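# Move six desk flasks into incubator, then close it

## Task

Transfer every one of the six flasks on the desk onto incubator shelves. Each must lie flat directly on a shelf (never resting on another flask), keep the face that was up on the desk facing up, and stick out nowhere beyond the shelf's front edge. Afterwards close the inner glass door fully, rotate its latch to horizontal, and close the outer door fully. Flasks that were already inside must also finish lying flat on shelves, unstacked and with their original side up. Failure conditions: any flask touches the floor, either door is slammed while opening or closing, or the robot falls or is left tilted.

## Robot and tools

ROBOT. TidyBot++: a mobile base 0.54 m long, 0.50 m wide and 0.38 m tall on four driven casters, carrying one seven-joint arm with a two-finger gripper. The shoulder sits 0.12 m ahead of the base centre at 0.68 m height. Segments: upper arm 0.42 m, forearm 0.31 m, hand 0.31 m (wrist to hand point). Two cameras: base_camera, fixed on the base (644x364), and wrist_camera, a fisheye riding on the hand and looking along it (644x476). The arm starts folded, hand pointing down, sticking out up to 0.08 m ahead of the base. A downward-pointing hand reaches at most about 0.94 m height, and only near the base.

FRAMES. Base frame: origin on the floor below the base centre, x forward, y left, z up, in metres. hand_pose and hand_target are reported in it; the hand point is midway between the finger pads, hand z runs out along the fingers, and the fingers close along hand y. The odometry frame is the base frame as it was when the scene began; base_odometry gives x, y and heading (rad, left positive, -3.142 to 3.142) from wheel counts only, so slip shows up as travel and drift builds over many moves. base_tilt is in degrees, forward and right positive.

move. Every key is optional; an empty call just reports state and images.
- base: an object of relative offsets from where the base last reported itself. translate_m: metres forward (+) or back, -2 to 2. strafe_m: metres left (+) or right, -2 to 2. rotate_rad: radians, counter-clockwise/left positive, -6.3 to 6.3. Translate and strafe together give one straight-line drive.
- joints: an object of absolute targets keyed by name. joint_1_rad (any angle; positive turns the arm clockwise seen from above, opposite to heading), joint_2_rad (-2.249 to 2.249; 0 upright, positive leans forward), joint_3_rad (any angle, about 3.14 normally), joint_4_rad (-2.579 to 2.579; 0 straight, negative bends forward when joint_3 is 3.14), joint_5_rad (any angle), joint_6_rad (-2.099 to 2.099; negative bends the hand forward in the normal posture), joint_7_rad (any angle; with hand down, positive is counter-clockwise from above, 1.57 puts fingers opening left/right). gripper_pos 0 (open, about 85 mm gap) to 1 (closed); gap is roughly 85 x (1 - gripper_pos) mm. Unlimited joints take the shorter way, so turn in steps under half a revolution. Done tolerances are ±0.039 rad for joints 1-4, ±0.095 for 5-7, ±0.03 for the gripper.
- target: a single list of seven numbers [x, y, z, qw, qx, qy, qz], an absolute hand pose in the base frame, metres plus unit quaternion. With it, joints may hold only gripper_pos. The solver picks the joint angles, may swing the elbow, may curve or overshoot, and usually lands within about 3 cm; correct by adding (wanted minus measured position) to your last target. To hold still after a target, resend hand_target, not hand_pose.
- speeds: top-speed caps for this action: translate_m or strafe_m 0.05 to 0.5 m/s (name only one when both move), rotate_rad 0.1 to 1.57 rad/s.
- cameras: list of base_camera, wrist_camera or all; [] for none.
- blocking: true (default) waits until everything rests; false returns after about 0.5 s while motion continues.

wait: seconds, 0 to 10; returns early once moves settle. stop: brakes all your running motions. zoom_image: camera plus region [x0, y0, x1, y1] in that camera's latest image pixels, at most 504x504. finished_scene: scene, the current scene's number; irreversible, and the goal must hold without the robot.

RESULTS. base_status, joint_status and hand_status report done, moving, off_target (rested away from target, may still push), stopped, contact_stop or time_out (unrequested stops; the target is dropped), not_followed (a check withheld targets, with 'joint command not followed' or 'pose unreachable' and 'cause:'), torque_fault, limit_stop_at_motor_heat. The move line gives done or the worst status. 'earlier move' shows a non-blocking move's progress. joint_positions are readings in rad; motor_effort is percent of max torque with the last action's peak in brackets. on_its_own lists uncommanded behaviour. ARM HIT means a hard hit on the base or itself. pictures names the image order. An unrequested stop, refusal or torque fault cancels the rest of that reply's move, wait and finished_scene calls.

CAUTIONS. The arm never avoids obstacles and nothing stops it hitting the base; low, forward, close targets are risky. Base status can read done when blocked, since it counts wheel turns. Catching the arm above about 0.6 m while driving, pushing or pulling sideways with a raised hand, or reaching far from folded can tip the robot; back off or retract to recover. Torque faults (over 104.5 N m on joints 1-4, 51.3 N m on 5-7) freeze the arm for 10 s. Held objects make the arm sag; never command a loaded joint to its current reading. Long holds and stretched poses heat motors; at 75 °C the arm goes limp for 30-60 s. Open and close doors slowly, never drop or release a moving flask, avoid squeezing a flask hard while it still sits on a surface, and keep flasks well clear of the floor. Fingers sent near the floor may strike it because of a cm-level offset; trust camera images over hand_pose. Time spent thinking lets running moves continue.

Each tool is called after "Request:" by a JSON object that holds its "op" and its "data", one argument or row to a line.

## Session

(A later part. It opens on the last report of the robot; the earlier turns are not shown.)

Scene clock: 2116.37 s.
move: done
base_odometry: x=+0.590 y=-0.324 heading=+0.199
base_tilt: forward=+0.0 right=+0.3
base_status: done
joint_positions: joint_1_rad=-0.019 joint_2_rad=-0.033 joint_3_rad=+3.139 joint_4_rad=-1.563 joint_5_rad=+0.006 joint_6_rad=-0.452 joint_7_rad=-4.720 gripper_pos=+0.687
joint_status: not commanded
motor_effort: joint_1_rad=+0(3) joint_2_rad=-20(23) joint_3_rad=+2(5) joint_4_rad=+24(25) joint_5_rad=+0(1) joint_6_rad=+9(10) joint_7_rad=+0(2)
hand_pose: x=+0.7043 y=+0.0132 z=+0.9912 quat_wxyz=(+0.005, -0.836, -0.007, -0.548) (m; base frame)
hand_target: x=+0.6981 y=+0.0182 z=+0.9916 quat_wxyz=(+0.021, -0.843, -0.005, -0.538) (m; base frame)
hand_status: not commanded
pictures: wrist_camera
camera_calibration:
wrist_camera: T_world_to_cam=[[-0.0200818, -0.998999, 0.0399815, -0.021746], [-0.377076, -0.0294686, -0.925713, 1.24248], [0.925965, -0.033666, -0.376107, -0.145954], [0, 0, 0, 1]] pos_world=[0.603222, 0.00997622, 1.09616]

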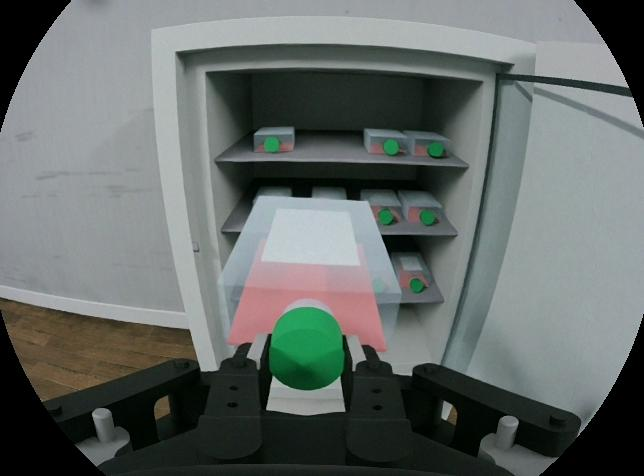

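Request:
{"op": "zoom_image", "data": {
  "camera": "wrist_camera",
  "region": [190, 110, 490, 380]
}}

Scaled by 1.680.

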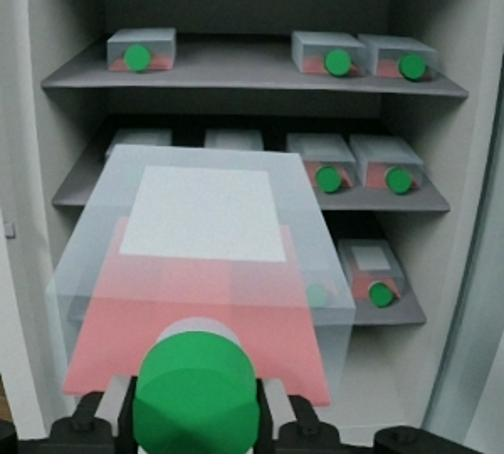

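Request:
{"op": "move", "data": {
  "base": {"translate_m": 0.34, "strafe_m": -0.069, "rotate_rad": 0.035},
  "speeds": {"translate_m": 0.25, "rotate_rad": 0.2},
  "cameras": ["wrist_camera"]
}}

Scene clock: 2140.33 s.
move: done
base_odometry: x=+0.937 y=-0.324 heading=+0.235
base_tilt: forward=+0.0 right=+0.3
base_status: done
joint_positions: joint_1_rad=-0.018 joint_2_rad=-0.033 joint_3_rad=+3.135 joint_4_rad=-1.563 joint_5_rad=+0.005 joint_6_rad=-0.454 joint_7_rad=-4.720 gripper_pos=+0.687
joint_status: not commanded
motor_effort: joint_1_rad=+0(3) joint_2_rad=-21(23) joint_3_rad=+1(4) joint_4_rad=+24(25) joint_5_rad=+0(1) joint_6_rad=+9(10) joint_7_rad=+1(1)
hand_pose: x=+0.7040 y=+0.0152 z=+0.9907 quat_wxyz=(+0.007, -0.837, -0.008, -0.547) (m; base frame)
hand_target: x=+0.6981 y=+0.0182 z=+0.9916 quat_wxyz=(+0.021, -0.843, -0.005, -0.538) (m; base frame)
hand_status: not commanded
pictures: wrist_camera
camera_calibration:
wrist_camera: T_world_to_cam=[[-0.0168228, -0.999082, 0.0394007, -0.0214643], [-0.378452, -0.0301119, -0.925131, 1.24241], [0.925468, -0.0304746, -0.377598, -0.144028], [0, 0, 0, 1]] pos_world=[0.603125, 0.0115776, 1.09586]

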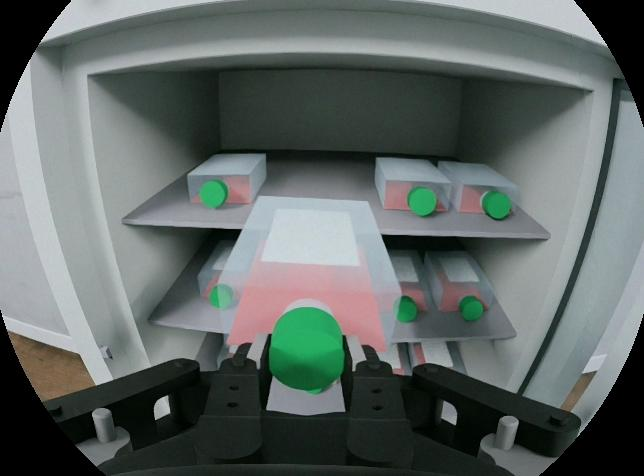

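Request:
{"op": "move", "data": {
  "base": {"translate_m": 0.17},
  "speeds": {"translate_m": 0.2},
  "cameras": ["wrist_camera"]
}}

Scene clock: 2149.87 s.
move: done
base_odometry: x=+1.102 y=-0.285 heading=+0.235
base_tilt: forward=+0.0 right=+0.3
base_status: done
joint_positions: joint_1_rad=-0.018 joint_2_rad=-0.034 joint_3_rad=+3.135 joint_4_rad=-1.563 joint_5_rad=+0.005 joint_6_rad=-0.454 joint_7_rad=-4.720 gripper_pos=+0.687
joint_status: not commanded
motor_effort: joint_1_rad=-1(1) joint_2_rad=-21(23) joint_3_rad=+1(3) joint_4_rad=+24(25) joint_5_rad=-1(1) joint_6_rad=+9(10) joint_7_rad=+1(1)
hand_pose: x=+0.7038 y=+0.0152 z=+0.9906 quat_wxyz=(+0.007, -0.837, -0.008, -0.547) (m; base frame)
hand_target: x=+0.6981 y=+0.0182 z=+0.9916 quat_wxyz=(+0.021, -0.843, -0.005, -0.538) (m; base frame)
hand_status: not commanded
pictures: wrist_camera
camera_calibration:
wrist_camera: T_world_to_cam=[[-0.0168016, -0.999082, 0.0394099, -0.0214888], [-0.37895, -0.0301119, -0.924927, 1.24245], [0.925265, -0.0304746, -0.378096, -0.143266], [0, 0, 0, 1]] pos_world=[0.603025, 0.0115776, 1.09586]

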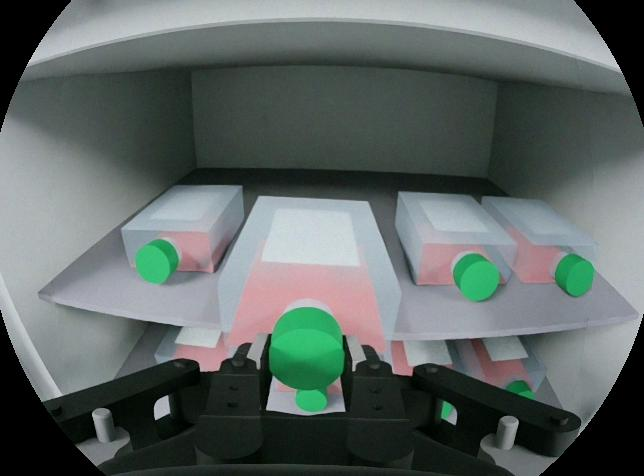

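Request:
{"op": "move", "data": {
  "joints": {"joint_1_rad": -0.012, "joint_2_rad": -0.04, "joint_3_rad": 3.14, "joint_4_rad": -1.595, "joint_5_rad": -0.06, "joint_6_rad": -0.385, "joint_7_rad": -4.68},
  "cameras": []
}}

Request:
{"op": "move", "data": {
  "joints": {"joint_1_rad": -0.012, "joint_2_rad": -0.04, "joint_3_rad": 3.14, "joint_4_rad": -1.6165, "joint_5_rad": -0.06, "joint_6_rad": -0.363, "joint_7_rad": -4.68},
  "cameras": ["wrist_camera"]
}}

Scene clock: 2156.93 s.
move: done
base_odometry: x=+1.102 y=-0.285 heading=+0.235
base_tilt: forward=+0.0 right=+0.3
base_status: not commanded
joint_positions: joint_1_rad=-0.018 joint_2_rad=-0.034 joint_3_rad=+3.135 joint_4_rad=-1.595 joint_5_rad=+0.005 joint_6_rad=-0.404 joint_7_rad=-4.720 gripper_pos=+0.687
joint_status: all done
motor_effort: joint_1_rad=-1(1) joint_2_rad=-21(22) joint_3_rad=+1(2) joint_4_rad=+25(26) joint_5_rad=+0(1) joint_6_rad=+9(10) joint_7_rad=+0(1)
hand_pose: x=+0.7063 y=+0.0154 z=+0.9857 quat_wxyz=(+0.007, -0.832, -0.009, -0.555) (m; base frame)
hand_target: x=+0.7066 y=+0.0164 z=+0.9951 quat_wxyz=(+0.020, -0.825, -0.002, -0.565) (m; base frame)
hand_status: not commanded
pictures: none
No camera images: "cameras" was empty.

Scene clock: 2157.57 s.
move: done
base_odometry: x=+1.102 y=-0.285 heading=+0.235
base_tilt: forward=+0.0 right=+0.3
base_status: not commanded
joint_positions: joint_1_rad=-0.018 joint_2_rad=-0.034 joint_3_rad=+3.135 joint_4_rad=-1.614 joint_5_rad=+0.005 joint_6_rad=-0.397 joint_7_rad=-4.720 gripper_pos=+0.687
joint_status: all done
motor_effort: joint_1_rad=-1(1) joint_2_rad=-21(22) joint_3_rad=+1(2) joint_4_rad=+24(25) joint_5_rad=+0(1) joint_6_rad=+9(10) joint_7_rad=+0(1)
hand_pose: x=+0.7049 y=+0.0153 z=+0.9763 quat_wxyz=(+0.007, -0.835, -0.009, -0.550) (m; base frame)
hand_target: x=+0.7067 y=+0.0160 z=+0.9885 quat_wxyz=(+0.019, -0.825, -0.002, -0.565) (m; base frame)
hand_status: not commanded
pictures: wrist_camera
camera_calibration:
wrist_camera: T_world_to_cam=[[-0.0167675, -0.999091, 0.0391951, -0.0206808], [-0.373163, -0.030115, -0.927277, 1.22774], [0.927614, -0.0301743, -0.372318, -0.156881], [0, 0, 0, 1]] pos_world=[0.603326, 0.0115777, 1.08086]

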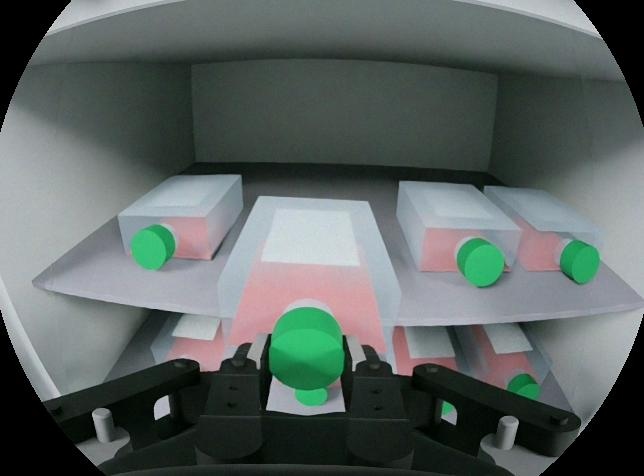

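Request:
{"op": "move", "data": {
  "base": {"translate_m": 0.107},
  "speeds": {"translate_m": 0.15},
  "cameras": ["wrist_camera"]
}}

Scene clock: 2161.27 s.
move: done
base_odometry: x=+1.206 y=-0.260 heading=+0.235
base_tilt: forward=+0.0 right=+0.3
base_status: done
joint_positions: joint_1_rad=-0.018 joint_2_rad=-0.034 joint_3_rad=+3.135 joint_4_rad=-1.614 joint_5_rad=+0.005 joint_6_rad=-0.397 joint_7_rad=-4.720 gripper_pos=+0.687
joint_status: not commanded
motor_effort: joint_1_rad=+0(1) joint_2_rad=-21(23) joint_3_rad=+1(2) joint_4_rad=+24(25) joint_5_rad=+0(1) joint_6_rad=+9(10) joint_7_rad=+1(1)
hand_pose: x=+0.7049 y=+0.0153 z=+0.9761 quat_wxyz=(+0.007, -0.835, -0.009, -0.550) (m; base frame)
hand_target: x=+0.7067 y=+0.0160 z=+0.9885 quat_wxyz=(+0.019, -0.825, -0.002, -0.565) (m; base frame)
hand_status: not commanded
pictures: wrist_camera
camera_calibration:
wrist_camera: T_world_to_cam=[[-0.016754, -0.999091, 0.0392036, -0.0206943], [-0.373489, -0.0301174, -0.927146, 1.2277], [0.927483, -0.0301755, -0.372645, -0.156486], [0, 0, 0, 1]] pos_world=[0.603326, 0.0115777, 1.08076]

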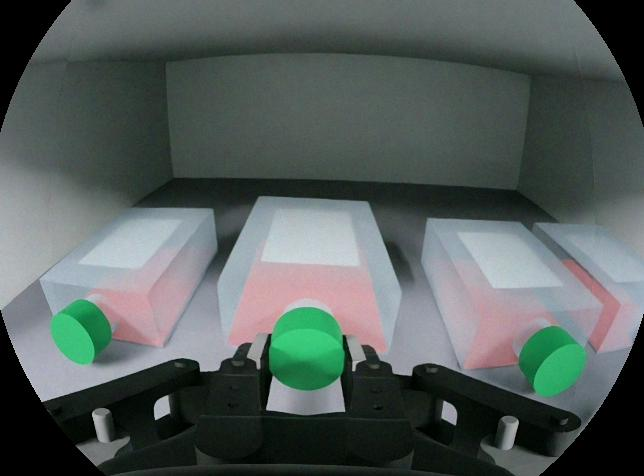

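Request:
{"op": "move", "data": {
  "joints": {"joint_1_rad": -0.012, "joint_2_rad": -0.04, "joint_3_rad": 3.14, "joint_4_rad": -1.634, "joint_5_rad": -0.06, "joint_6_rad": -0.35, "joint_7_rad": -4.68},
  "cameras": []
}}

Request:
{"op": "move", "data": {
  "joints": {"joint_1_rad": -0.012, "joint_2_rad": -0.04, "joint_3_rad": 3.14, "joint_4_rad": -1.65, "joint_5_rad": -0.06, "joint_6_rad": -0.338, "joint_7_rad": -4.68},
  "cameras": []
}}

Request:
{"op": "move", "data": {
  "joints": {"joint_1_rad": -0.012, "joint_2_rad": -0.04, "joint_3_rad": 3.14, "joint_4_rad": -1.665, "joint_5_rad": -0.06, "joint_6_rad": -0.33, "joint_7_rad": -4.68},
  "cameras": ["wrist_camera"]
}}

Scene clock: 2164.03 s.
move: done
base_odometry: x=+1.206 y=-0.260 heading=+0.235
base_tilt: forward=+0.0 right=+0.3
base_status: not commanded
joint_positions: joint_1_rad=-0.018 joint_2_rad=-0.034 joint_3_rad=+3.135 joint_4_rad=-1.631 joint_5_rad=+0.005 joint_6_rad=-0.390 joint_7_rad=-4.720 gripper_pos=+0.687
joint_status: all done
motor_effort: joint_1_rad=+0(1) joint_2_rad=-20(22) joint_3_rad=+2(2) joint_4_rad=+25(25) joint_5_rad=+0(1) joint_6_rad=+9(10) joint_7_rad=+1(1)
hand_pose: x=+0.7035 y=+0.0153 z=+0.9681 quat_wxyz=(+0.007, -0.838, -0.009, -0.546) (m; base frame)
hand_target: x=+0.7061 y=+0.0158 z=+0.9816 quat_wxyz=(+0.019, -0.826, -0.002, -0.564) (m; base frame)
hand_status: not commanded
pictures: none
No camera images: "cameras" was empty.

Scene clock: 2164.60 s.
move: done
base_odometry: x=+1.206 y=-0.260 heading=+0.235
base_tilt: forward=+0.0 right=+0.3
base_status: not commanded
joint_positions: joint_1_rad=-0.018 joint_2_rad=-0.034 joint_3_rad=+3.135 joint_4_rad=-1.642 joint_5_rad=+0.005 joint_6_rad=-0.377 joint_7_rad=-4.720 gripper_pos=+0.687
joint_status: all done
motor_effort: joint_1_rad=+0(1) joint_2_rad=-20(21) joint_3_rad=+1(2) joint_4_rad=+24(24) joint_5_rad=+0(1) joint_6_rad=+9(9) joint_7_rad=+0(1)
hand_pose: x=+0.7034 y=+0.0153 z=+0.9655 quat_wxyz=(+0.007, -0.837, -0.009, -0.547) (m; base frame)
hand_target: x=+0.7055 y=+0.0155 z=+0.9755 quat_wxyz=(+0.019, -0.827, -0.001, -0.562) (m; base frame)
hand_status: not commanded
pictures: none
No camera images: "cameras" was empty.

Scene clock: 2165.17 s.
move: done
base_odometry: x=+1.206 y=-0.260 heading=+0.235
base_tilt: forward=+0.0 right=+0.3
base_status: not commanded
joint_positions: joint_1_rad=-0.018 joint_2_rad=-0.036 joint_3_rad=+3.135 joint_4_rad=-1.650 joint_5_rad=+0.005 joint_6_rad=-0.366 joint_7_rad=-4.719 gripper_pos=+0.687
joint_status: all done
motor_effort: joint_1_rad=+0(1) joint_2_rad=-19(20) joint_3_rad=+2(2) joint_4_rad=+22(23) joint_5_rad=-1(1) joint_6_rad=+8(9) joint_7_rad=+0(1)
hand_pose: x=+0.7032 y=+0.0153 z=+0.9648 quat_wxyz=(+0.006, -0.836, -0.009, -0.549) (m; base frame)
hand_target: x=+0.7045 y=+0.0154 z=+0.9687 quat_wxyz=(+0.019, -0.829, -0.001, -0.559) (m; base frame)
hand_status: not commanded
pictures: wrist_camera
camera_calibration:
wrist_camera: T_world_to_cam=[[-0.0160349, -0.999059, 0.0402884, -0.021776], [-0.375742, -0.0313193, -0.926195, 1.21725], [0.926586, -0.0299895, -0.374886, -0.156385], [0, 0, 0, 1]] pos_world=[0.601926, 0.0116779, 1.06966]

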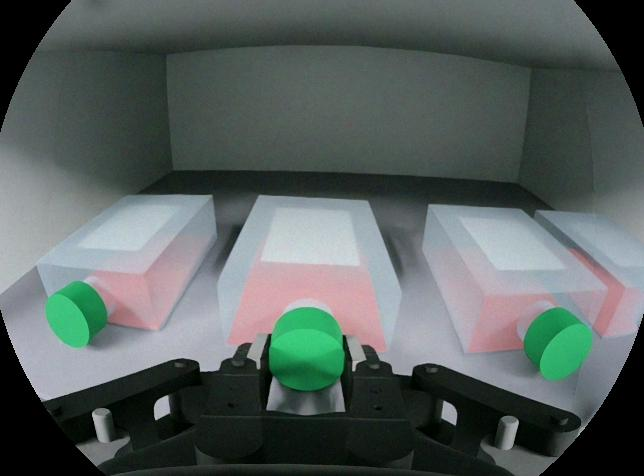

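Request:
{"op": "move", "data": {
  "joints": {"joint_1_rad": -0.012, "joint_2_rad": -0.04, "joint_3_rad": 3.14, "joint_4_rad": -1.678, "joint_5_rad": -0.06, "joint_6_rad": -0.326, "joint_7_rad": -4.68},
  "cameras": []
}}

Request:
{"op": "move", "data": {
  "joints": {"joint_1_rad": -0.012, "joint_2_rad": -0.04, "joint_3_rad": 3.14, "joint_4_rad": -1.69, "joint_5_rad": -0.06, "joint_6_rad": -0.326, "joint_7_rad": -4.68},
  "cameras": ["wrist_camera"]
}}

Scene clock: 2167.70 s.
move: done
base_odometry: x=+1.206 y=-0.260 heading=+0.235
base_tilt: forward=+0.0 right=+0.3
base_status: not commanded
joint_positions: joint_1_rad=-0.018 joint_2_rad=-0.038 joint_3_rad=+3.135 joint_4_rad=-1.657 joint_5_rad=+0.005 joint_6_rad=-0.357 joint_7_rad=-4.718 gripper_pos=+0.687
joint_status: all done
motor_effort: joint_1_rad=+0(1) joint_2_rad=-18(19) joint_3_rad=+2(2) joint_4_rad=+21(22) joint_5_rad=-1(1) joint_6_rad=+7(9) joint_7_rad=+0(1)
hand_pose: x=+0.7029 y=+0.0154 z=+0.9646 quat_wxyz=(+0.006, -0.835, -0.009, -0.550) (m; base frame)
hand_target: x=+0.7032 y=+0.0153 z=+0.9620 quat_wxyz=(+0.019, -0.831, -0.001, -0.555) (m; base frame)
hand_status: not commanded
pictures: none
No camera images: "cameras" was empty.

Scene clock: 2168.20 s.
move: done
base_odometry: x=+1.206 y=-0.260 heading=+0.235
base_tilt: forward=+0.0 right=+0.3
base_status: not commanded
joint_positions: joint_1_rad=-0.018 joint_2_rad=-0.040 joint_3_rad=+3.135 joint_4_rad=-1.662 joint_5_rad=+0.005 joint_6_rad=-0.351 joint_7_rad=-4.718 gripper_pos=+0.687
joint_status: all done
motor_effort: joint_1_rad=-1(1) joint_2_rad=-18(19) joint_3_rad=+1(3) joint_4_rad=+20(21) joint_5_rad=-1(1) joint_6_rad=+6(7) joint_7_rad=+0(0)
hand_pose: x=+0.7021 y=+0.0153 z=+0.9643 quat_wxyz=(+0.006, -0.834, -0.010, -0.552) (m; base frame)
hand_target: x=+0.7015 y=+0.0153 z=+0.9548 quat_wxyz=(+0.018, -0.835, -0.001, -0.550) (m; base frame)
hand_status: not commanded
pictures: wrist_camera
camera_calibration:
wrist_camera: T_world_to_cam=[[-0.015588, -0.999017, 0.0415081, -0.0232284], [-0.3694, -0.0328223, -0.928691, 1.21434], [0.92914, -0.0298095, -0.368525, -0.163496], [0, 0, 0, 1]] pos_world=[0.600127, 0.0117782, 1.06846]

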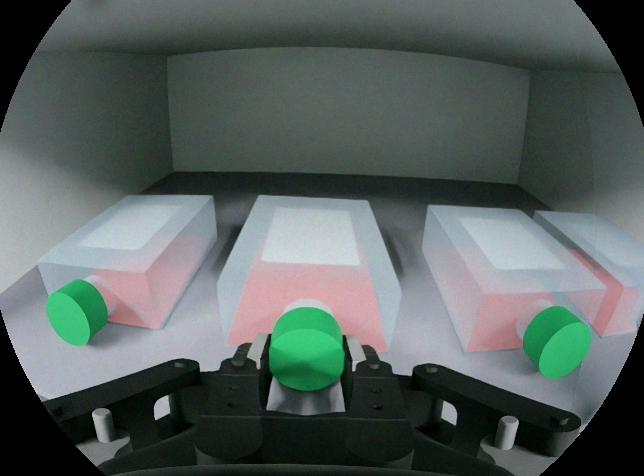

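Request:
{"op": "move", "data": {
  "joints": {"gripper_pos": 0.4},
  "cameras": ["wrist_camera"]
}}

Scene clock: 2169.50 s.
move: done
base_odometry: x=+1.206 y=-0.260 heading=+0.235
base_tilt: forward=+0.0 right=+0.3
base_status: not commanded
joint_positions: joint_1_rad=-0.018 joint_2_rad=-0.041 joint_3_rad=+3.135 joint_4_rad=-1.671 joint_5_rad=+0.005 joint_6_rad=-0.351 joint_7_rad=-4.717 gripper_pos=+0.400
joint_status: all done
motor_effort: joint_1_rad=-1(1) joint_2_rad=-18(20) joint_3_rad=+1(3) joint_4_rad=+21(23) joint_5_rad=-1(1) joint_6_rad=+8(8) joint_7_rad=+0(1)
hand_pose: x=+0.7007 y=+0.0153 z=+0.9593 quat_wxyz=(+0.006, -0.836, -0.010, -0.548) (m; base frame)
hand_target: x=+0.7015 y=+0.0153 z=+0.9548 quat_wxyz=(+0.018, -0.835, -0.001, -0.550) (m; base frame)
hand_status: not commanded
pictures: wrist_camera
camera_calibration:
wrist_camera: T_world_to_cam=[[-0.0153196, -0.99901, 0.0417573, -0.0234937], [-0.376653, -0.03292, -0.925769, 1.21155], [0.926228, -0.0299104, -0.375776, -0.154985], [0, 0, 0, 1]] pos_world=[0.599527, 0.0117782, 1.06436]

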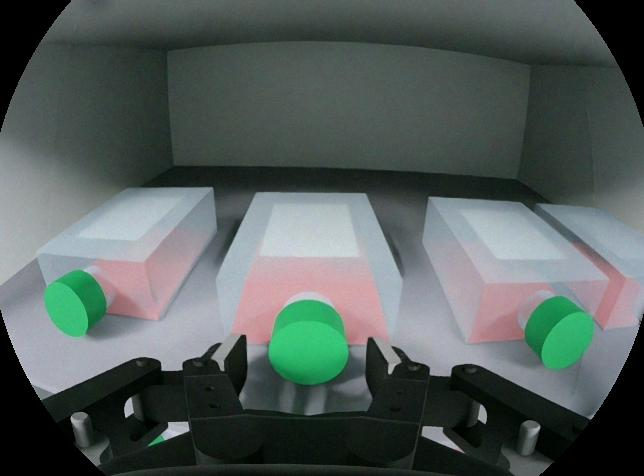

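Request:
{"op": "move", "data": {
  "base": {"translate_m": -0.22},
  "speeds": {"translate_m": 0.2},
  "cameras": ["wrist_camera"]
}}

Scene clock: 2172.47 s.
move: done
base_odometry: x=+0.992 y=-0.311 heading=+0.235
base_tilt: forward=+0.0 right=+0.4
base_status: done
joint_positions: joint_1_rad=-0.018 joint_2_rad=-0.043 joint_3_rad=+3.135 joint_4_rad=-1.684 joint_5_rad=+0.005 joint_6_rad=-0.350 joint_7_rad=-4.717 gripper_pos=+0.400
joint_status: not commanded
motor_effort: joint_1_rad=+0(1) joint_2_rad=-20(23) joint_3_rad=+1(2) joint_4_rad=+23(24) joint_5_rad=+0(1) joint_6_rad=+8(9) joint_7_rad=+1(1)
hand_pose: x=+0.6985 y=+0.0152 z=+0.9536 quat_wxyz=(+0.006, -0.839, -0.010, -0.545) (m; base frame)
hand_target: x=+0.7015 y=+0.0153 z=+0.9548 quat_wxyz=(+0.018, -0.835, -0.001, -0.550) (m; base frame)
hand_status: not commanded
pictures: wrist_camera
camera_calibration:
wrist_camera: T_world_to_cam=[[-0.0149642, -0.999001, 0.0421153, -0.0239993], [-0.384912, -0.0331186, -0.922359, 1.20789], [0.922832, -0.030013, -0.384031, -0.14494], [0, 0, 0, 1]] pos_world=[0.598326, 0.0116782, 1.05946]

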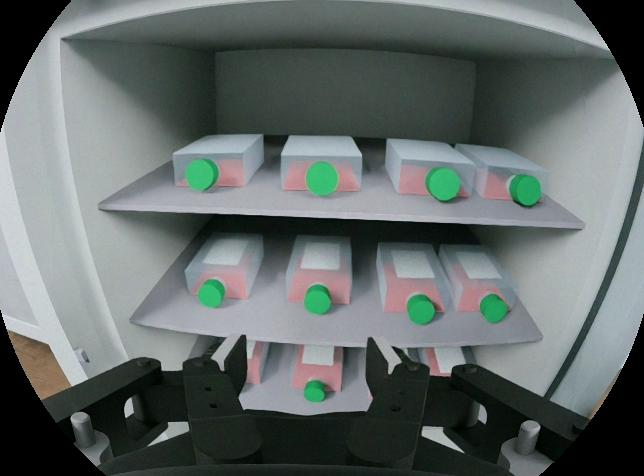

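Request:
{"op": "zoom_image", "data": {
  "camera": "wrist_camera",
  "region": [90, 110, 590, 420]
}}

Scaled by 1.008.

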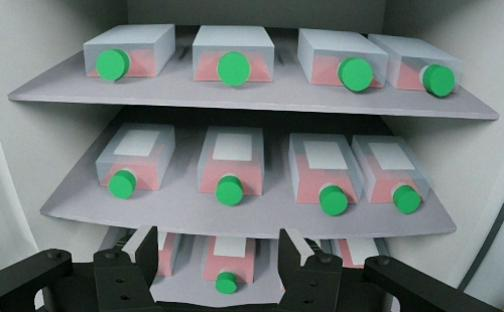

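Request:
{"op": "move", "data": {
  "base": {"translate_m": -0.55},
  "speeds": {"translate_m": 0.4},
  "joints": {"gripper_pos": 1.0},
  "cameras": ["wrist_camera", "base_camera"]
}}

Scene clock: 2191.77 s.
move: done
base_odometry: x=+0.457 y=-0.439 heading=+0.235
base_tilt: forward=+0.0 right=+0.3
base_status: done
joint_positions: joint_1_rad=-0.018 joint_2_rad=-0.043 joint_3_rad=+3.135 joint_4_rad=-1.684 joint_5_rad=+0.005 joint_6_rad=-0.350 joint_7_rad=-4.717 gripper_pos=+0.999
joint_status: all done
motor_effort: joint_1_rad=+0(1) joint_2_rad=-19(22) joint_3_rad=+1(2) joint_4_rad=+23(24) joint_5_rad=-1(1) joint_6_rad=+8(9) joint_7_rad=+1(1)
hand_pose: x=+0.6986 y=+0.0152 z=+0.9534 quat_wxyz=(+0.006, -0.839, -0.010, -0.544) (m; base frame)
hand_target: x=+0.7015 y=+0.0153 z=+0.9548 quat_wxyz=(+0.018, -0.835, -0.001, -0.550) (m; base frame)
hand_status: not commanded
pictures: base_camera, wrist_camera
camera_calibration:
wrist_camera: T_world_to_cam=[[-0.0150435, -0.998998, 0.0421565, -0.0239899], [-0.385206, -0.0331166, -0.922236, 1.20788], [0.922708, -0.0301126, -0.384322, -0.144688], [0, 0, 0, 1]] pos_world=[0.598426, 0.0116781, 1.05936]

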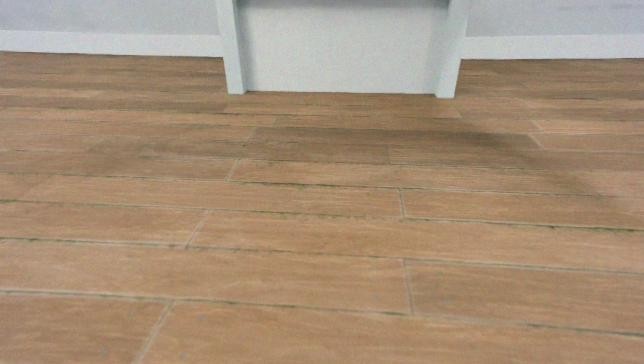

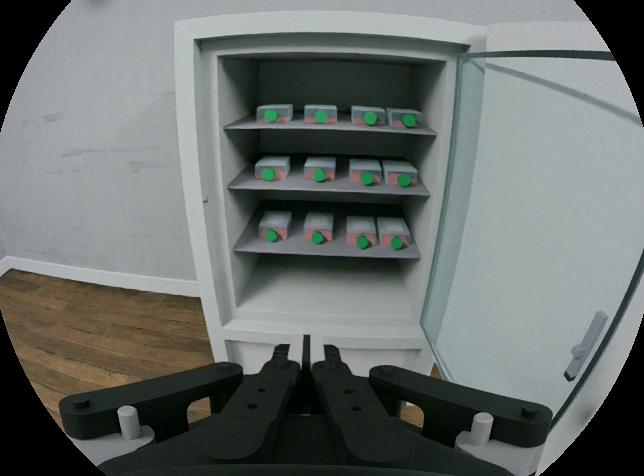

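Request:
{"op": "zoom_image", "data": {
  "camera": "wrist_camera",
  "region": [400, 20, 644, 440]
}}

Scaled by 1.200.

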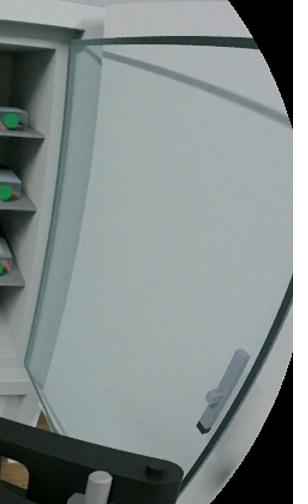

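Request:
{"op": "move", "data": {
  "base": {"translate_m": -0.3, "rotate_rad": -0.45},
  "speeds": {"translate_m": 0.3, "rotate_rad": 0.25},
  "cameras": ["wrist_camera"]
}}

Scene clock: 2226.63 s.
move: done
base_odometry: x=+0.165 y=-0.509 heading=-0.216
base_tilt: forward=+0.0 right=+0.3
base_status: done
joint_positions: joint_1_rad=-0.017 joint_2_rad=-0.043 joint_3_rad=+3.138 joint_4_rad=-1.684 joint_5_rad=+0.005 joint_6_rad=-0.350 joint_7_rad=-4.717 gripper_pos=+0.999
joint_status: not commanded
motor_effort: joint_1_rad=+0(2) joint_2_rad=-20(22) joint_3_rad=+1(4) joint_4_rad=+23(24) joint_5_rad=+0(1) joint_6_rad=+8(9) joint_7_rad=+0(1)
hand_pose: x=+0.6987 y=+0.0123 z=+0.9532 quat_wxyz=(+0.005, -0.839, -0.008, -0.544) (m; base frame)
hand_target: x=+0.7015 y=+0.0153 z=+0.9548 quat_wxyz=(+0.018, -0.835, -0.001, -0.550) (m; base frame)
hand_status: not commanded
pictures: wrist_camera
camera_calibration:
wrist_camera: T_world_to_cam=[[-0.019941, -0.998919, 0.0419898, -0.0232706], [-0.385743, -0.0310596, -0.922083, 1.20783], [0.922391, -0.0345846, -0.384707, -0.144378], [0, 0, 0, 1]] pos_world=[0.598622, 0.00927604, 1.05915]

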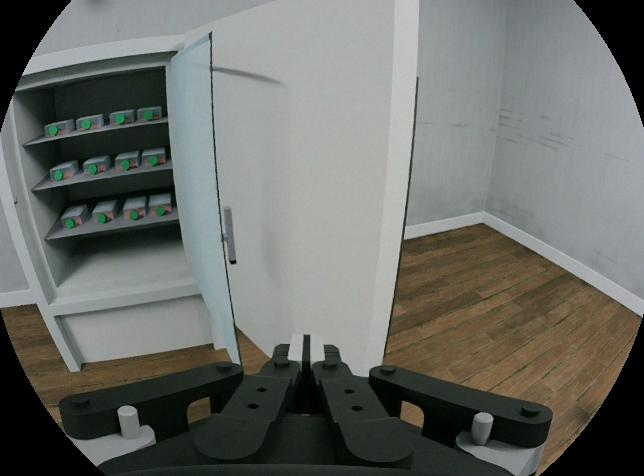

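Request:
{"op": "zoom_image", "data": {
  "camera": "wrist_camera",
  "region": [150, 20, 450, 380]
}}

Scaled by 1.400.

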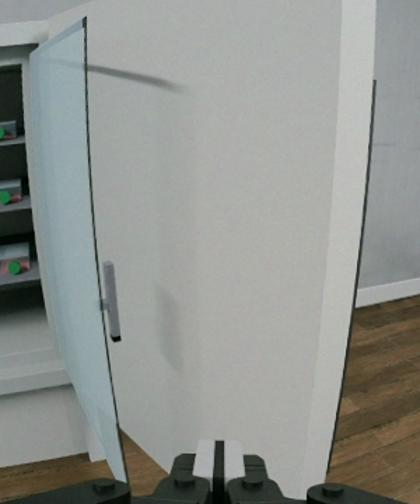

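Request:
{"op": "move", "data": {
  "base": {"translate_m": 0.418, "strafe_m": -0.29, "rotate_rad": 0.451},
  "speeds": {"translate_m": 0.25, "rotate_rad": 0.25},
  "cameras": ["wrist_camera"]
}}

Scene clock: 2256.27 s.
move: done
base_odometry: x=+0.512 y=-0.882 heading=+0.236
base_tilt: forward=+0.0 right=+0.3
base_status: done
joint_positions: joint_1_rad=-0.015 joint_2_rad=-0.041 joint_3_rad=+3.141 joint_4_rad=-1.684 joint_5_rad=+0.005 joint_6_rad=-0.350 joint_7_rad=-4.717 gripper_pos=+0.999
joint_status: not commanded
motor_effort: joint_1_rad=+0(3) joint_2_rad=-19(22) joint_3_rad=+2(4) joint_4_rad=+23(24) joint_5_rad=-1(1) joint_6_rad=+8(9) joint_7_rad=+0(1)
hand_pose: x=+0.6990 y=+0.0103 z=+0.9521 quat_wxyz=(+0.004, -0.839, -0.006, -0.543) (m; base frame)
hand_target: x=+0.7015 y=+0.0153 z=+0.9548 quat_wxyz=(+0.018, -0.835, -0.001, -0.550) (m; base frame)
hand_status: not commanded
pictures: wrist_camera
camera_calibration:
wrist_camera: T_world_to_cam=[[-0.0233532, -0.998848, 0.0419273, -0.0228126], [-0.387551, -0.0296143, -0.921372, 1.20746], [0.921552, -0.0377659, -0.386413, -0.14291], [0, 0, 0, 1]] pos_world=[0.599118, 0.00757458, 1.05825]

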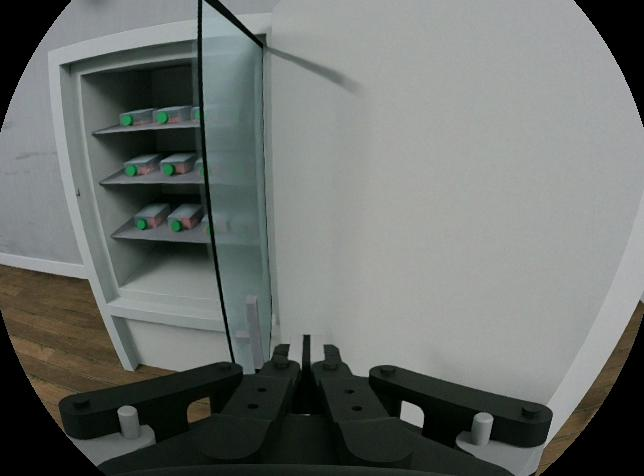

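Request:
{"op": "move", "data": {
  "base": {"translate_m": 0.215, "strafe_m": 0.03},
  "speeds": {"translate_m": 0.15},
  "cameras": ["wrist_camera"]
}}

Scene clock: 2265.97 s.
move: done
base_odometry: x=+0.714 y=-0.803 heading=+0.236
base_tilt: forward=+0.0 right=+0.3
base_status: done
joint_positions: joint_1_rad=-0.015 joint_2_rad=-0.039 joint_3_rad=+3.141 joint_4_rad=-1.685 joint_5_rad=+0.005 joint_6_rad=-0.350 joint_7_rad=-4.717 gripper_pos=+0.999
joint_status: not commanded
motor_effort: joint_1_rad=+0(1) joint_2_rad=-19(22) joint_3_rad=+2(2) joint_4_rad=+24(24) joint_5_rad=-1(1) joint_6_rad=+8(9) joint_7_rad=+1(1)
hand_pose: x=+0.6997 y=+0.0103 z=+0.9504 quat_wxyz=(+0.004, -0.840, -0.006, -0.542) (m; base frame)
hand_target: x=+0.7015 y=+0.0153 z=+0.9548 quat_wxyz=(+0.018, -0.835, -0.001, -0.550) (m; base frame)
hand_status: not commanded
pictures: wrist_camera
camera_calibration:
wrist_camera: T_world_to_cam=[[-0.023197, -0.998845, 0.0420879, -0.022994], [-0.390152, -0.0297162, -0.920271, 1.20695], [0.920458, -0.0377682, -0.389012, -0.140969], [0, 0, 0, 1]] pos_world=[0.600118, 0.00757459, 1.05685]

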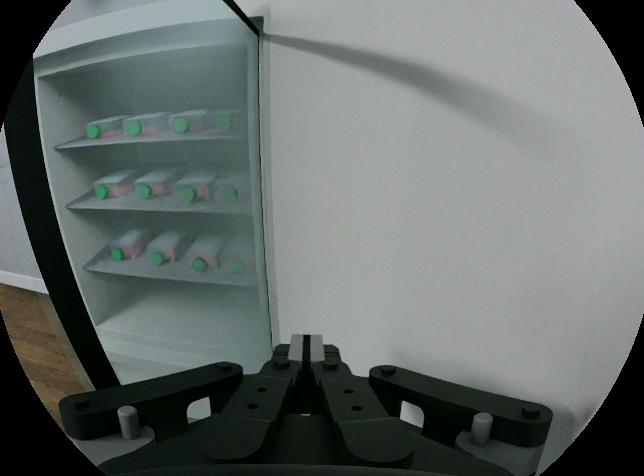

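Request:
{"op": "move", "data": {

}}

Scene clock: 2278.80 s.
base_odometry: x=+0.714 y=-0.803 heading=+0.236
base_tilt: forward=+0.0 right=+0.3
base_status: done
joint_positions: joint_1_rad=-0.015 joint_2_rad=-0.039 joint_3_rad=+3.141 joint_4_rad=-1.685 joint_5_rad=+0.005 joint_6_rad=-0.350 joint_7_rad=-4.717 gripper_pos=+0.999
joint_status: not commanded
motor_effort: joint_1_rad=+0(1) joint_2_rad=-19(22) joint_3_rad=+1(2) joint_4_rad=+23(24) joint_5_rad=+0(1) joint_6_rad=+8(9) joint_7_rad=+0(1)
hand_pose: x=+0.6997 y=+0.0103 z=+0.9504 quat_wxyz=(+0.004, -0.840, -0.006, -0.542) (m; base frame)
hand_target: x=+0.7015 y=+0.0153 z=+0.9548 quat_wxyz=(+0.018, -0.835, -0.001, -0.550) (m; base frame)
hand_status: not commanded
pictures: base_camera, wrist_camera
camera_calibration:
wrist_camera: T_world_to_cam=[[-0.023197, -0.998845, 0.0420879, -0.022994], [-0.390152, -0.0297162, -0.920271, 1.20695], [0.920458, -0.0377682, -0.389012, -0.140969], [0, 0, 0, 1]] pos_world=[0.600118, 0.00757459, 1.05685]

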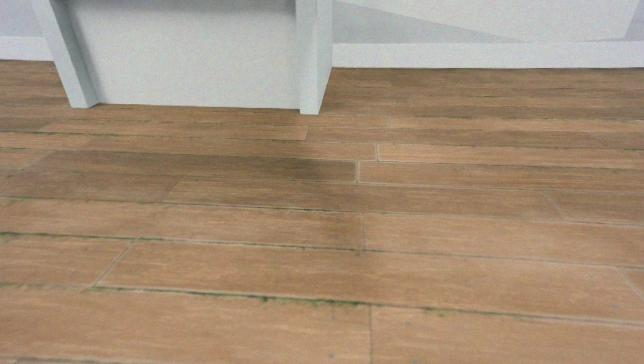

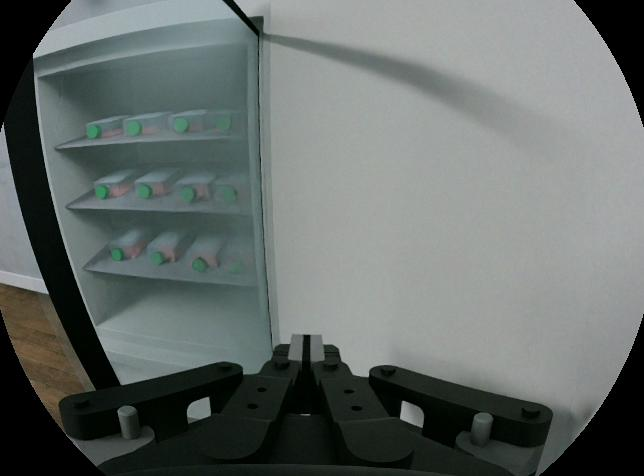

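Request:
{"op": "move", "data": {
  "base": {"strafe_m": 0.10},
  "speeds": {"strafe_m": 0.08},
  "cameras": ["wrist_camera"]
}}

Scene clock: 2290.50 s.
move: done
base_odometry: x=+0.691 y=-0.705 heading=+0.235
base_tilt: forward=+0.0 right=+0.3
base_status: done
joint_positions: joint_1_rad=-0.015 joint_2_rad=-0.039 joint_3_rad=+3.141 joint_4_rad=-1.685 joint_5_rad=+0.005 joint_6_rad=-0.350 joint_7_rad=-4.717 gripper_pos=+0.999
joint_status: not commanded
motor_effort: joint_1_rad=+0(4) joint_2_rad=-19(20) joint_3_rad=+1(4) joint_4_rad=+23(24) joint_5_rad=+0(1) joint_6_rad=+8(9) joint_7_rad=+0(1)
hand_pose: x=+0.6996 y=+0.0099 z=+0.9507 quat_wxyz=(+0.004, -0.840, -0.006, -0.542) (m; base frame)
hand_target: x=+0.7015 y=+0.0153 z=+0.9548 quat_wxyz=(+0.018, -0.835, -0.001, -0.550) (m; base frame)
hand_status: not commanded
pictures: wrist_camera
camera_calibration:
wrist_camera: T_world_to_cam=[[-0.0237311, -0.998819, 0.0423982, -0.0233146], [-0.389759, -0.0298105, -0.920434, 1.20699], [0.920611, -0.038368, -0.388591, -0.14125], [0, 0, 0, 1]] pos_world=[0.599918, 0.00727436, 1.05705]

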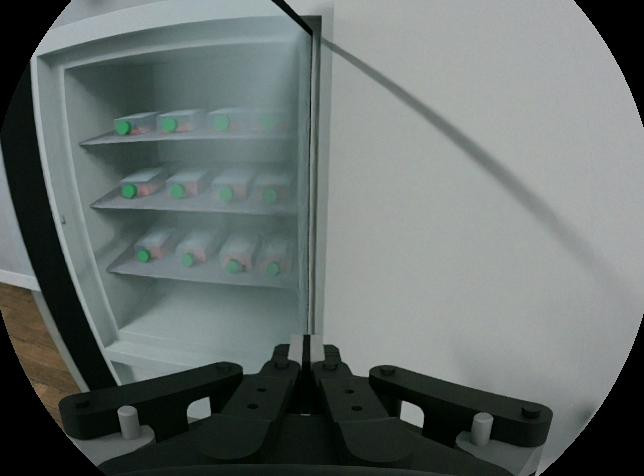

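Request:
{"op": "move", "data": {
  "base": {"strafe_m": 0.10, "translate_m": 0.01},
  "speeds": {"strafe_m": 0.08},
  "cameras": ["wrist_camera"]
}}

Request:
{"op": "move", "data": {
  "base": {"strafe_m": 0.10, "translate_m": 0.027},
  "speeds": {"strafe_m": 0.08},
  "cameras": ["wrist_camera"]
}}

Scene clock: 2294.00 s.
move: done
base_odometry: x=+0.677 y=-0.606 heading=+0.236
base_tilt: forward=+0.0 right=+0.3
base_status: done
joint_positions: joint_1_rad=-0.014 joint_2_rad=-0.039 joint_3_rad=+3.141 joint_4_rad=-1.685 joint_5_rad=+0.005 joint_6_rad=-0.350 joint_7_rad=-4.717 gripper_pos=+0.999
joint_status: not commanded
motor_effort: joint_1_rad=+0(3) joint_2_rad=-20(21) joint_3_rad=+1(3) joint_4_rad=+23(24) joint_5_rad=+0(1) joint_6_rad=+8(9) joint_7_rad=+1(1)
hand_pose: x=+0.6996 y=+0.0093 z=+0.9508 quat_wxyz=(+0.003, -0.840, -0.006, -0.542) (m; base frame)
hand_target: x=+0.7015 y=+0.0153 z=+0.9548 quat_wxyz=(+0.018, -0.835, -0.001, -0.550) (m; base frame)
hand_status: not commanded
pictures: wrist_camera
camera_calibration:
wrist_camera: T_world_to_cam=[[-0.0248126, -0.998793, 0.0424006, -0.0231752], [-0.389697, -0.0293948, -0.920474, 1.20703], [0.920609, -0.0393627, -0.388497, -0.141229], [0, 0, 0, 1]] pos_world=[0.599817, 0.00677391, 1.05715]

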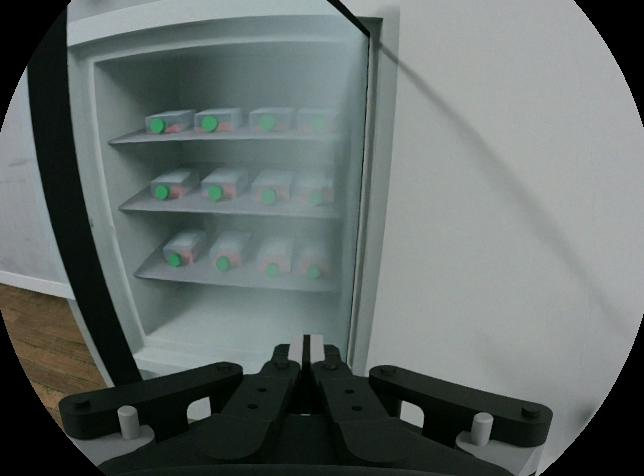

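Scene clock: 2295.83 s.
move: done
base_odometry: x=+0.680 y=-0.502 heading=+0.236
base_tilt: forward=+0.0 right=+0.3
base_status: done
joint_positions: joint_1_rad=-0.014 joint_2_rad=-0.040 joint_3_rad=+3.142 joint_4_rad=-1.685 joint_5_rad=+0.005 joint_6_rad=-0.350 joint_7_rad=-4.717 gripper_pos=+0.999
joint_status: not commanded
motor_effort: joint_1_rad=+0(3) joint_2_rad=-19(21) joint_3_rad=+2(3) joint_4_rad=+23(24) joint_5_rad=+0(1) joint_6_rad=+8(9) joint_7_rad=+0(1)
hand_pose: x=+0.6995 y=+0.0087 z=+0.9509 quat_wxyz=(+0.003, -0.840, -0.005, -0.543) (m; base frame)
hand_target: x=+0.7015 y=+0.0153 z=+0.9548 quat_wxyz=(+0.018, -0.835, -0.001, -0.550) (m; base frame)
hand_status: not commanded
pictures: wrist_camera
camera_calibration:
wrist_camera: T_world_to_cam=[[-0.0256739, -0.99877, 0.0424235, -0.023187], [-0.389545, -0.0290876, -0.920548, 1.20709], [0.92065, -0.0401599, -0.388319, -0.141417], [0, 0, 0, 1]] pos_world=[0.599816, 0.00627355, 1.05725]

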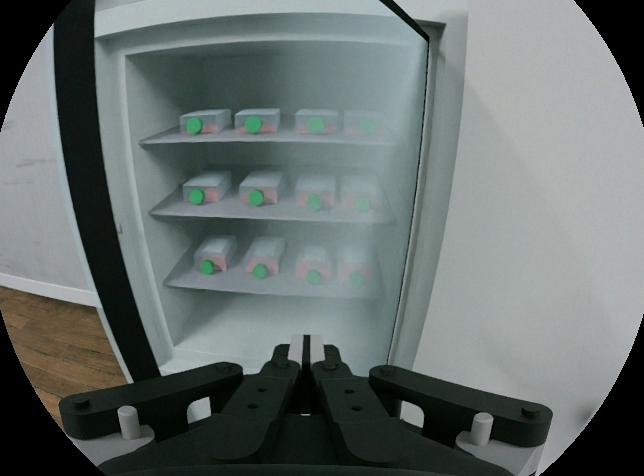

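Request:
{"op": "move", "data": {
  "base": {"strafe_m": 0.117, "translate_m": 0.065},
  "speeds": {"strafe_m": 0.08},
  "cameras": ["wrist_camera"]
}}

Request:
{"op": "move", "data": {
  "base": {"strafe_m": 0.092, "translate_m": 0.093},
  "speeds": {"strafe_m": 0.08},
  "cameras": ["wrist_camera"]
}}

Scene clock: 2300.27 s.
move: done
base_odometry: x=+0.715 y=-0.373 heading=+0.236
base_tilt: forward=+0.0 right=+0.3
base_status: done
joint_positions: joint_1_rad=-0.013 joint_2_rad=-0.040 joint_3_rad=+3.142 joint_4_rad=-1.685 joint_5_rad=+0.005 joint_6_rad=-0.350 joint_7_rad=-4.717 gripper_pos=+0.999
joint_status: not commanded
motor_effort: joint_1_rad=+0(4) joint_2_rad=-20(21) joint_3_rad=+1(3) joint_4_rad=+23(24) joint_5_rad=+0(1) joint_6_rad=+8(9) joint_7_rad=+1(1)
hand_pose: x=+0.6993 y=+0.0083 z=+0.9512 quat_wxyz=(+0.003, -0.840, -0.005, -0.543) (m; base frame)
hand_target: x=+0.7015 y=+0.0153 z=+0.9548 quat_wxyz=(+0.018, -0.835, -0.001, -0.550) (m; base frame)
hand_status: not commanded
pictures: wrist_camera
camera_calibration:
wrist_camera: T_world_to_cam=[[-0.0264587, -0.998751, 0.0423921, -0.0229995], [-0.389064, -0.0287748, -0.920761, 1.20708], [0.920831, -0.0408553, -0.387816, -0.14171], [0, 0, 0, 1]] pos_world=[0.599515, 0.00597323, 1.05745]

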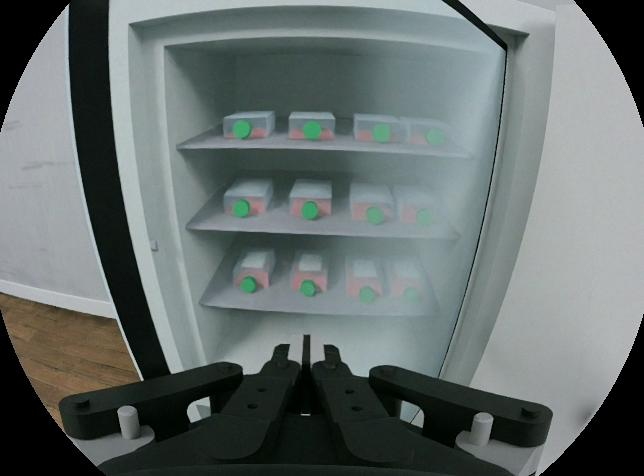

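Scene clock: 2302.43 s.
move: done
base_odometry: x=+0.784 y=-0.262 heading=+0.236
base_tilt: forward=+0.0 right=+0.3
base_status: done
joint_positions: joint_1_rad=-0.013 joint_2_rad=-0.041 joint_3_rad=+3.142 joint_4_rad=-1.685 joint_5_rad=+0.005 joint_6_rad=-0.350 joint_7_rad=-4.717 gripper_pos=+0.999
joint_status: not commanded
motor_effort: joint_1_rad=+0(3) joint_2_rad=-19(21) joint_3_rad=+1(3) joint_4_rad=+23(24) joint_5_rad=+0(1) joint_6_rad=+8(10) joint_7_rad=+1(1)
hand_pose: x=+0.6992 y=+0.0082 z=+0.9510 quat_wxyz=(+0.003, -0.840, -0.005, -0.543) (m; base frame)
hand_target: x=+0.7015 y=+0.0153 z=+0.9548 quat_wxyz=(+0.018, -0.835, -0.001, -0.550) (m; base frame)
hand_status: not commanded
pictures: wrist_camera
camera_calibration:
wrist_camera: T_world_to_cam=[[-0.0266682, -0.998746, 0.0423812, -0.0229608], [-0.389358, -0.0286703, -0.92064, 1.207], [0.9207, -0.0410533, -0.388105, -0.141276], [0, 0, 0, 1]] pos_world=[0.599415, 0.00587314, 1.05735]

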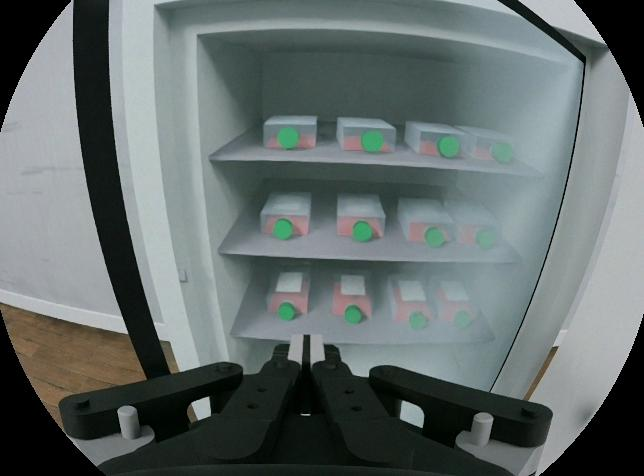

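Request:
{"op": "move", "data": {
  "base": {"strafe_m": 0.065, "translate_m": 0.113},
  "speeds": {"translate_m": 0.08},
  "cameras": ["wrist_camera"]
}}

Scene clock: 2305.43 s.
move: done
base_odometry: x=+0.879 y=-0.172 heading=+0.236
base_tilt: forward=+0.0 right=+0.3
base_status: done
joint_positions: joint_1_rad=-0.013 joint_2_rad=-0.040 joint_3_rad=+3.142 joint_4_rad=-1.686 joint_5_rad=+0.005 joint_6_rad=-0.350 joint_7_rad=-4.717 gripper_pos=+0.999
joint_status: not commanded
motor_effort: joint_1_rad=+0(3) joint_2_rad=-19(22) joint_3_rad=+1(3) joint_4_rad=+23(25) joint_5_rad=+0(1) joint_6_rad=+8(11) joint_7_rad=+0(1)
hand_pose: x=+0.6992 y=+0.0081 z=+0.9505 quat_wxyz=(+0.003, -0.840, -0.005, -0.542) (m; base frame)
hand_target: x=+0.7015 y=+0.0153 z=+0.9548 quat_wxyz=(+0.018, -0.835, -0.001, -0.550) (m; base frame)
hand_status: not commanded
pictures: wrist_camera
camera_calibration:
wrist_camera: T_world_to_cam=[[-0.0268524, -0.99874, 0.0423906, -0.0229365], [-0.390149, -0.028572, -0.920308, 1.2067], [0.92036, -0.0412512, -0.38889, -0.140532], [0, 0, 0, 1]] pos_world=[0.599515, 0.00577305, 1.05685]

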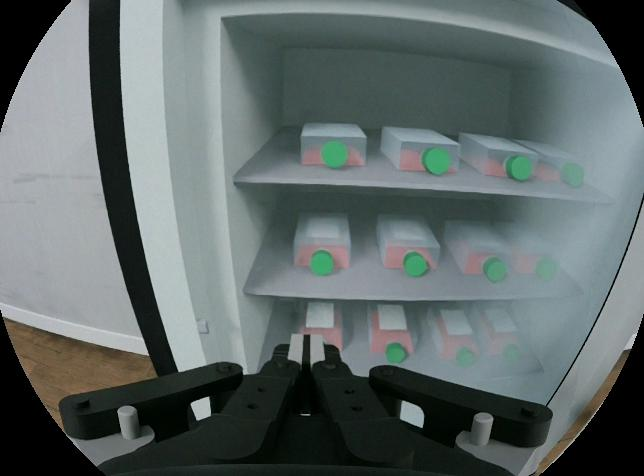

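Request:
{"op": "move", "data": {
  "base": {"strafe_m": 0.026, "translate_m": 0.083},
  "speeds": {"translate_m": 0.06},
  "cameras": ["wrist_camera"]
}}

Scene clock: 2308.00 s.
move: done
base_odometry: x=+0.953 y=-0.127 heading=+0.237
base_tilt: forward=+0.0 right=+0.3
base_status: done
joint_positions: joint_1_rad=-0.013 joint_2_rad=-0.041 joint_3_rad=+3.142 joint_4_rad=-1.686 joint_5_rad=+0.005 joint_6_rad=-0.350 joint_7_rad=-4.717 gripper_pos=+0.999
joint_status: not commanded
motor_effort: joint_1_rad=-1(1) joint_2_rad=-19(22) joint_3_rad=+1(3) joint_4_rad=+23(25) joint_5_rad=+0(1) joint_6_rad=+8(11) joint_7_rad=+1(1)
hand_pose: x=+0.6990 y=+0.0081 z=+0.9504 quat_wxyz=(+0.003, -0.840, -0.005, -0.542) (m; base frame)
hand_target: x=+0.7015 y=+0.0153 z=+0.9548 quat_wxyz=(+0.018, -0.835, -0.001, -0.550) (m; base frame)
hand_status: not commanded
pictures: wrist_camera
camera_calibration:
wrist_camera: T_world_to_cam=[[-0.026849, -0.99874, 0.0423927, -0.0229434], [-0.390269, -0.0285699, -0.920258, 1.20668], [0.920309, -0.0412526, -0.38901, -0.140282], [0, 0, 0, 1]] pos_world=[0.599415, 0.00577305, 1.05685]

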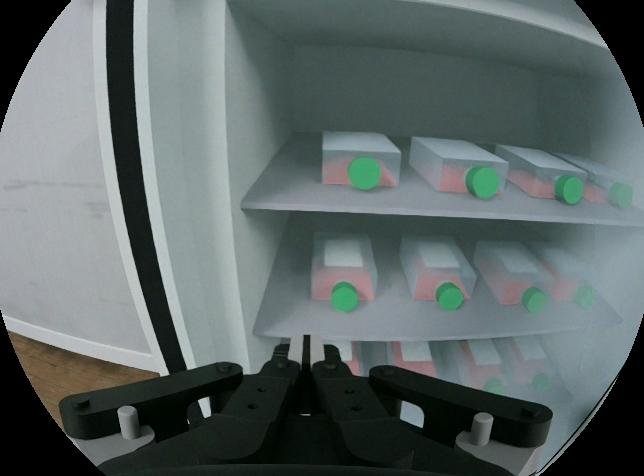

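Request:
{"op": "move", "data": {
  "base": {"strafe_m": 0.008, "translate_m": 0.05},
  "speeds": {"translate_m": 0.05},
  "cameras": ["wrist_camera"]
}}

Scene clock: 2310.30 s.
move: done
base_odometry: x=+1.000 y=-0.108 heading=+0.237
base_tilt: forward=+0.0 right=+0.3
base_status: done
joint_positions: joint_1_rad=-0.013 joint_2_rad=-0.042 joint_3_rad=+3.142 joint_4_rad=-1.686 joint_5_rad=+0.005 joint_6_rad=-0.350 joint_7_rad=-4.717 gripper_pos=+0.999
joint_status: not commanded
motor_effort: joint_1_rad=+0(1) joint_2_rad=-19(24) joint_3_rad=+1(2) joint_4_rad=+23(24) joint_5_rad=-1(1) joint_6_rad=+8(10) joint_7_rad=+1(1)
hand_pose: x=+0.6987 y=+0.0081 z=+0.9511 quat_wxyz=(+0.003, -0.840, -0.005, -0.543) (m; base frame)
hand_target: x=+0.7015 y=+0.0153 z=+0.9548 quat_wxyz=(+0.018, -0.835, -0.001, -0.550) (m; base frame)
hand_status: not commanded
pictures: wrist_camera
camera_calibration:
wrist_camera: T_world_to_cam=[[-0.0268948, -0.99874, 0.042364, -0.0230202], [-0.389277, -0.0285701, -0.920678, 1.20679], [0.920728, -0.0412528, -0.388018, -0.140931], [0, 0, 0, 1]] pos_world=[0.598915, 0.00567305, 1.05735]

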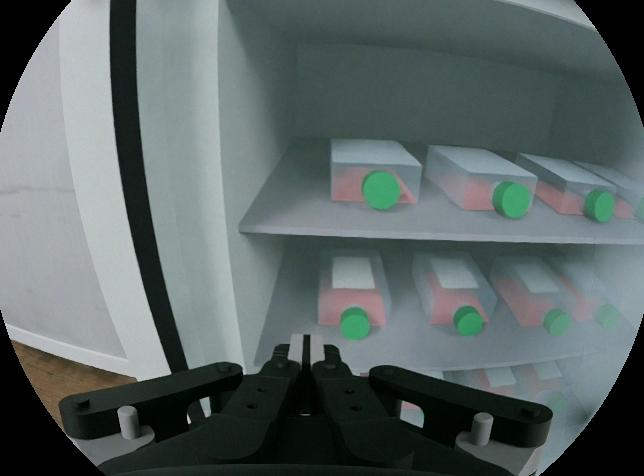

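Request:
{"op": "move", "data": {
  "base": {"translate_m": 0.025},
  "speeds": {"translate_m": 0.05},
  "cameras": ["wrist_camera"]
}}

Scene clock: 2312.43 s.
move: done
base_odometry: x=+1.024 y=-0.101 heading=+0.237
base_tilt: forward=+0.0 right=+0.3
base_status: done
joint_positions: joint_1_rad=-0.013 joint_2_rad=-0.041 joint_3_rad=+3.142 joint_4_rad=-1.686 joint_5_rad=+0.005 joint_6_rad=-0.350 joint_7_rad=-4.717 gripper_pos=+0.999
joint_status: not commanded
motor_effort: joint_1_rad=+0(1) joint_2_rad=-19(22) joint_3_rad=+2(2) joint_4_rad=+23(24) joint_5_rad=+0(1) joint_6_rad=+9(9) joint_7_rad=+0(1)
hand_pose: x=+0.6990 y=+0.0081 z=+0.9504 quat_wxyz=(+0.003, -0.840, -0.005, -0.542) (m; base frame)
hand_target: x=+0.7015 y=+0.0153 z=+0.9548 quat_wxyz=(+0.018, -0.835, -0.001, -0.550) (m; base frame)
hand_status: not commanded
pictures: wrist_camera
camera_calibration:
wrist_camera: T_world_to_cam=[[-0.026849, -0.99874, 0.0423927, -0.0229434], [-0.390269, -0.0285699, -0.920258, 1.20668], [0.920309, -0.0412526, -0.38901, -0.140282], [0, 0, 0, 1]] pos_world=[0.599415, 0.00577305, 1.05685]

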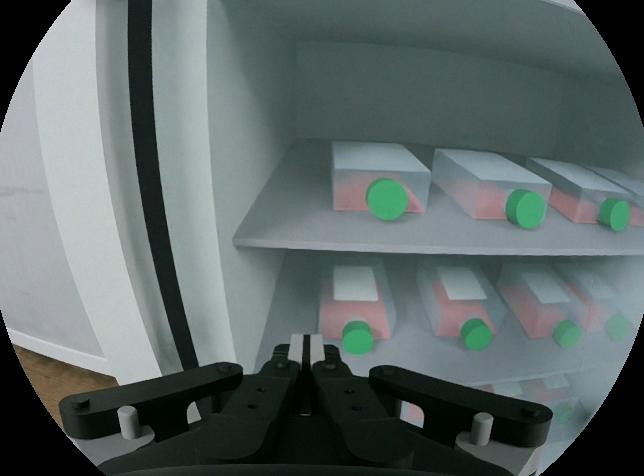

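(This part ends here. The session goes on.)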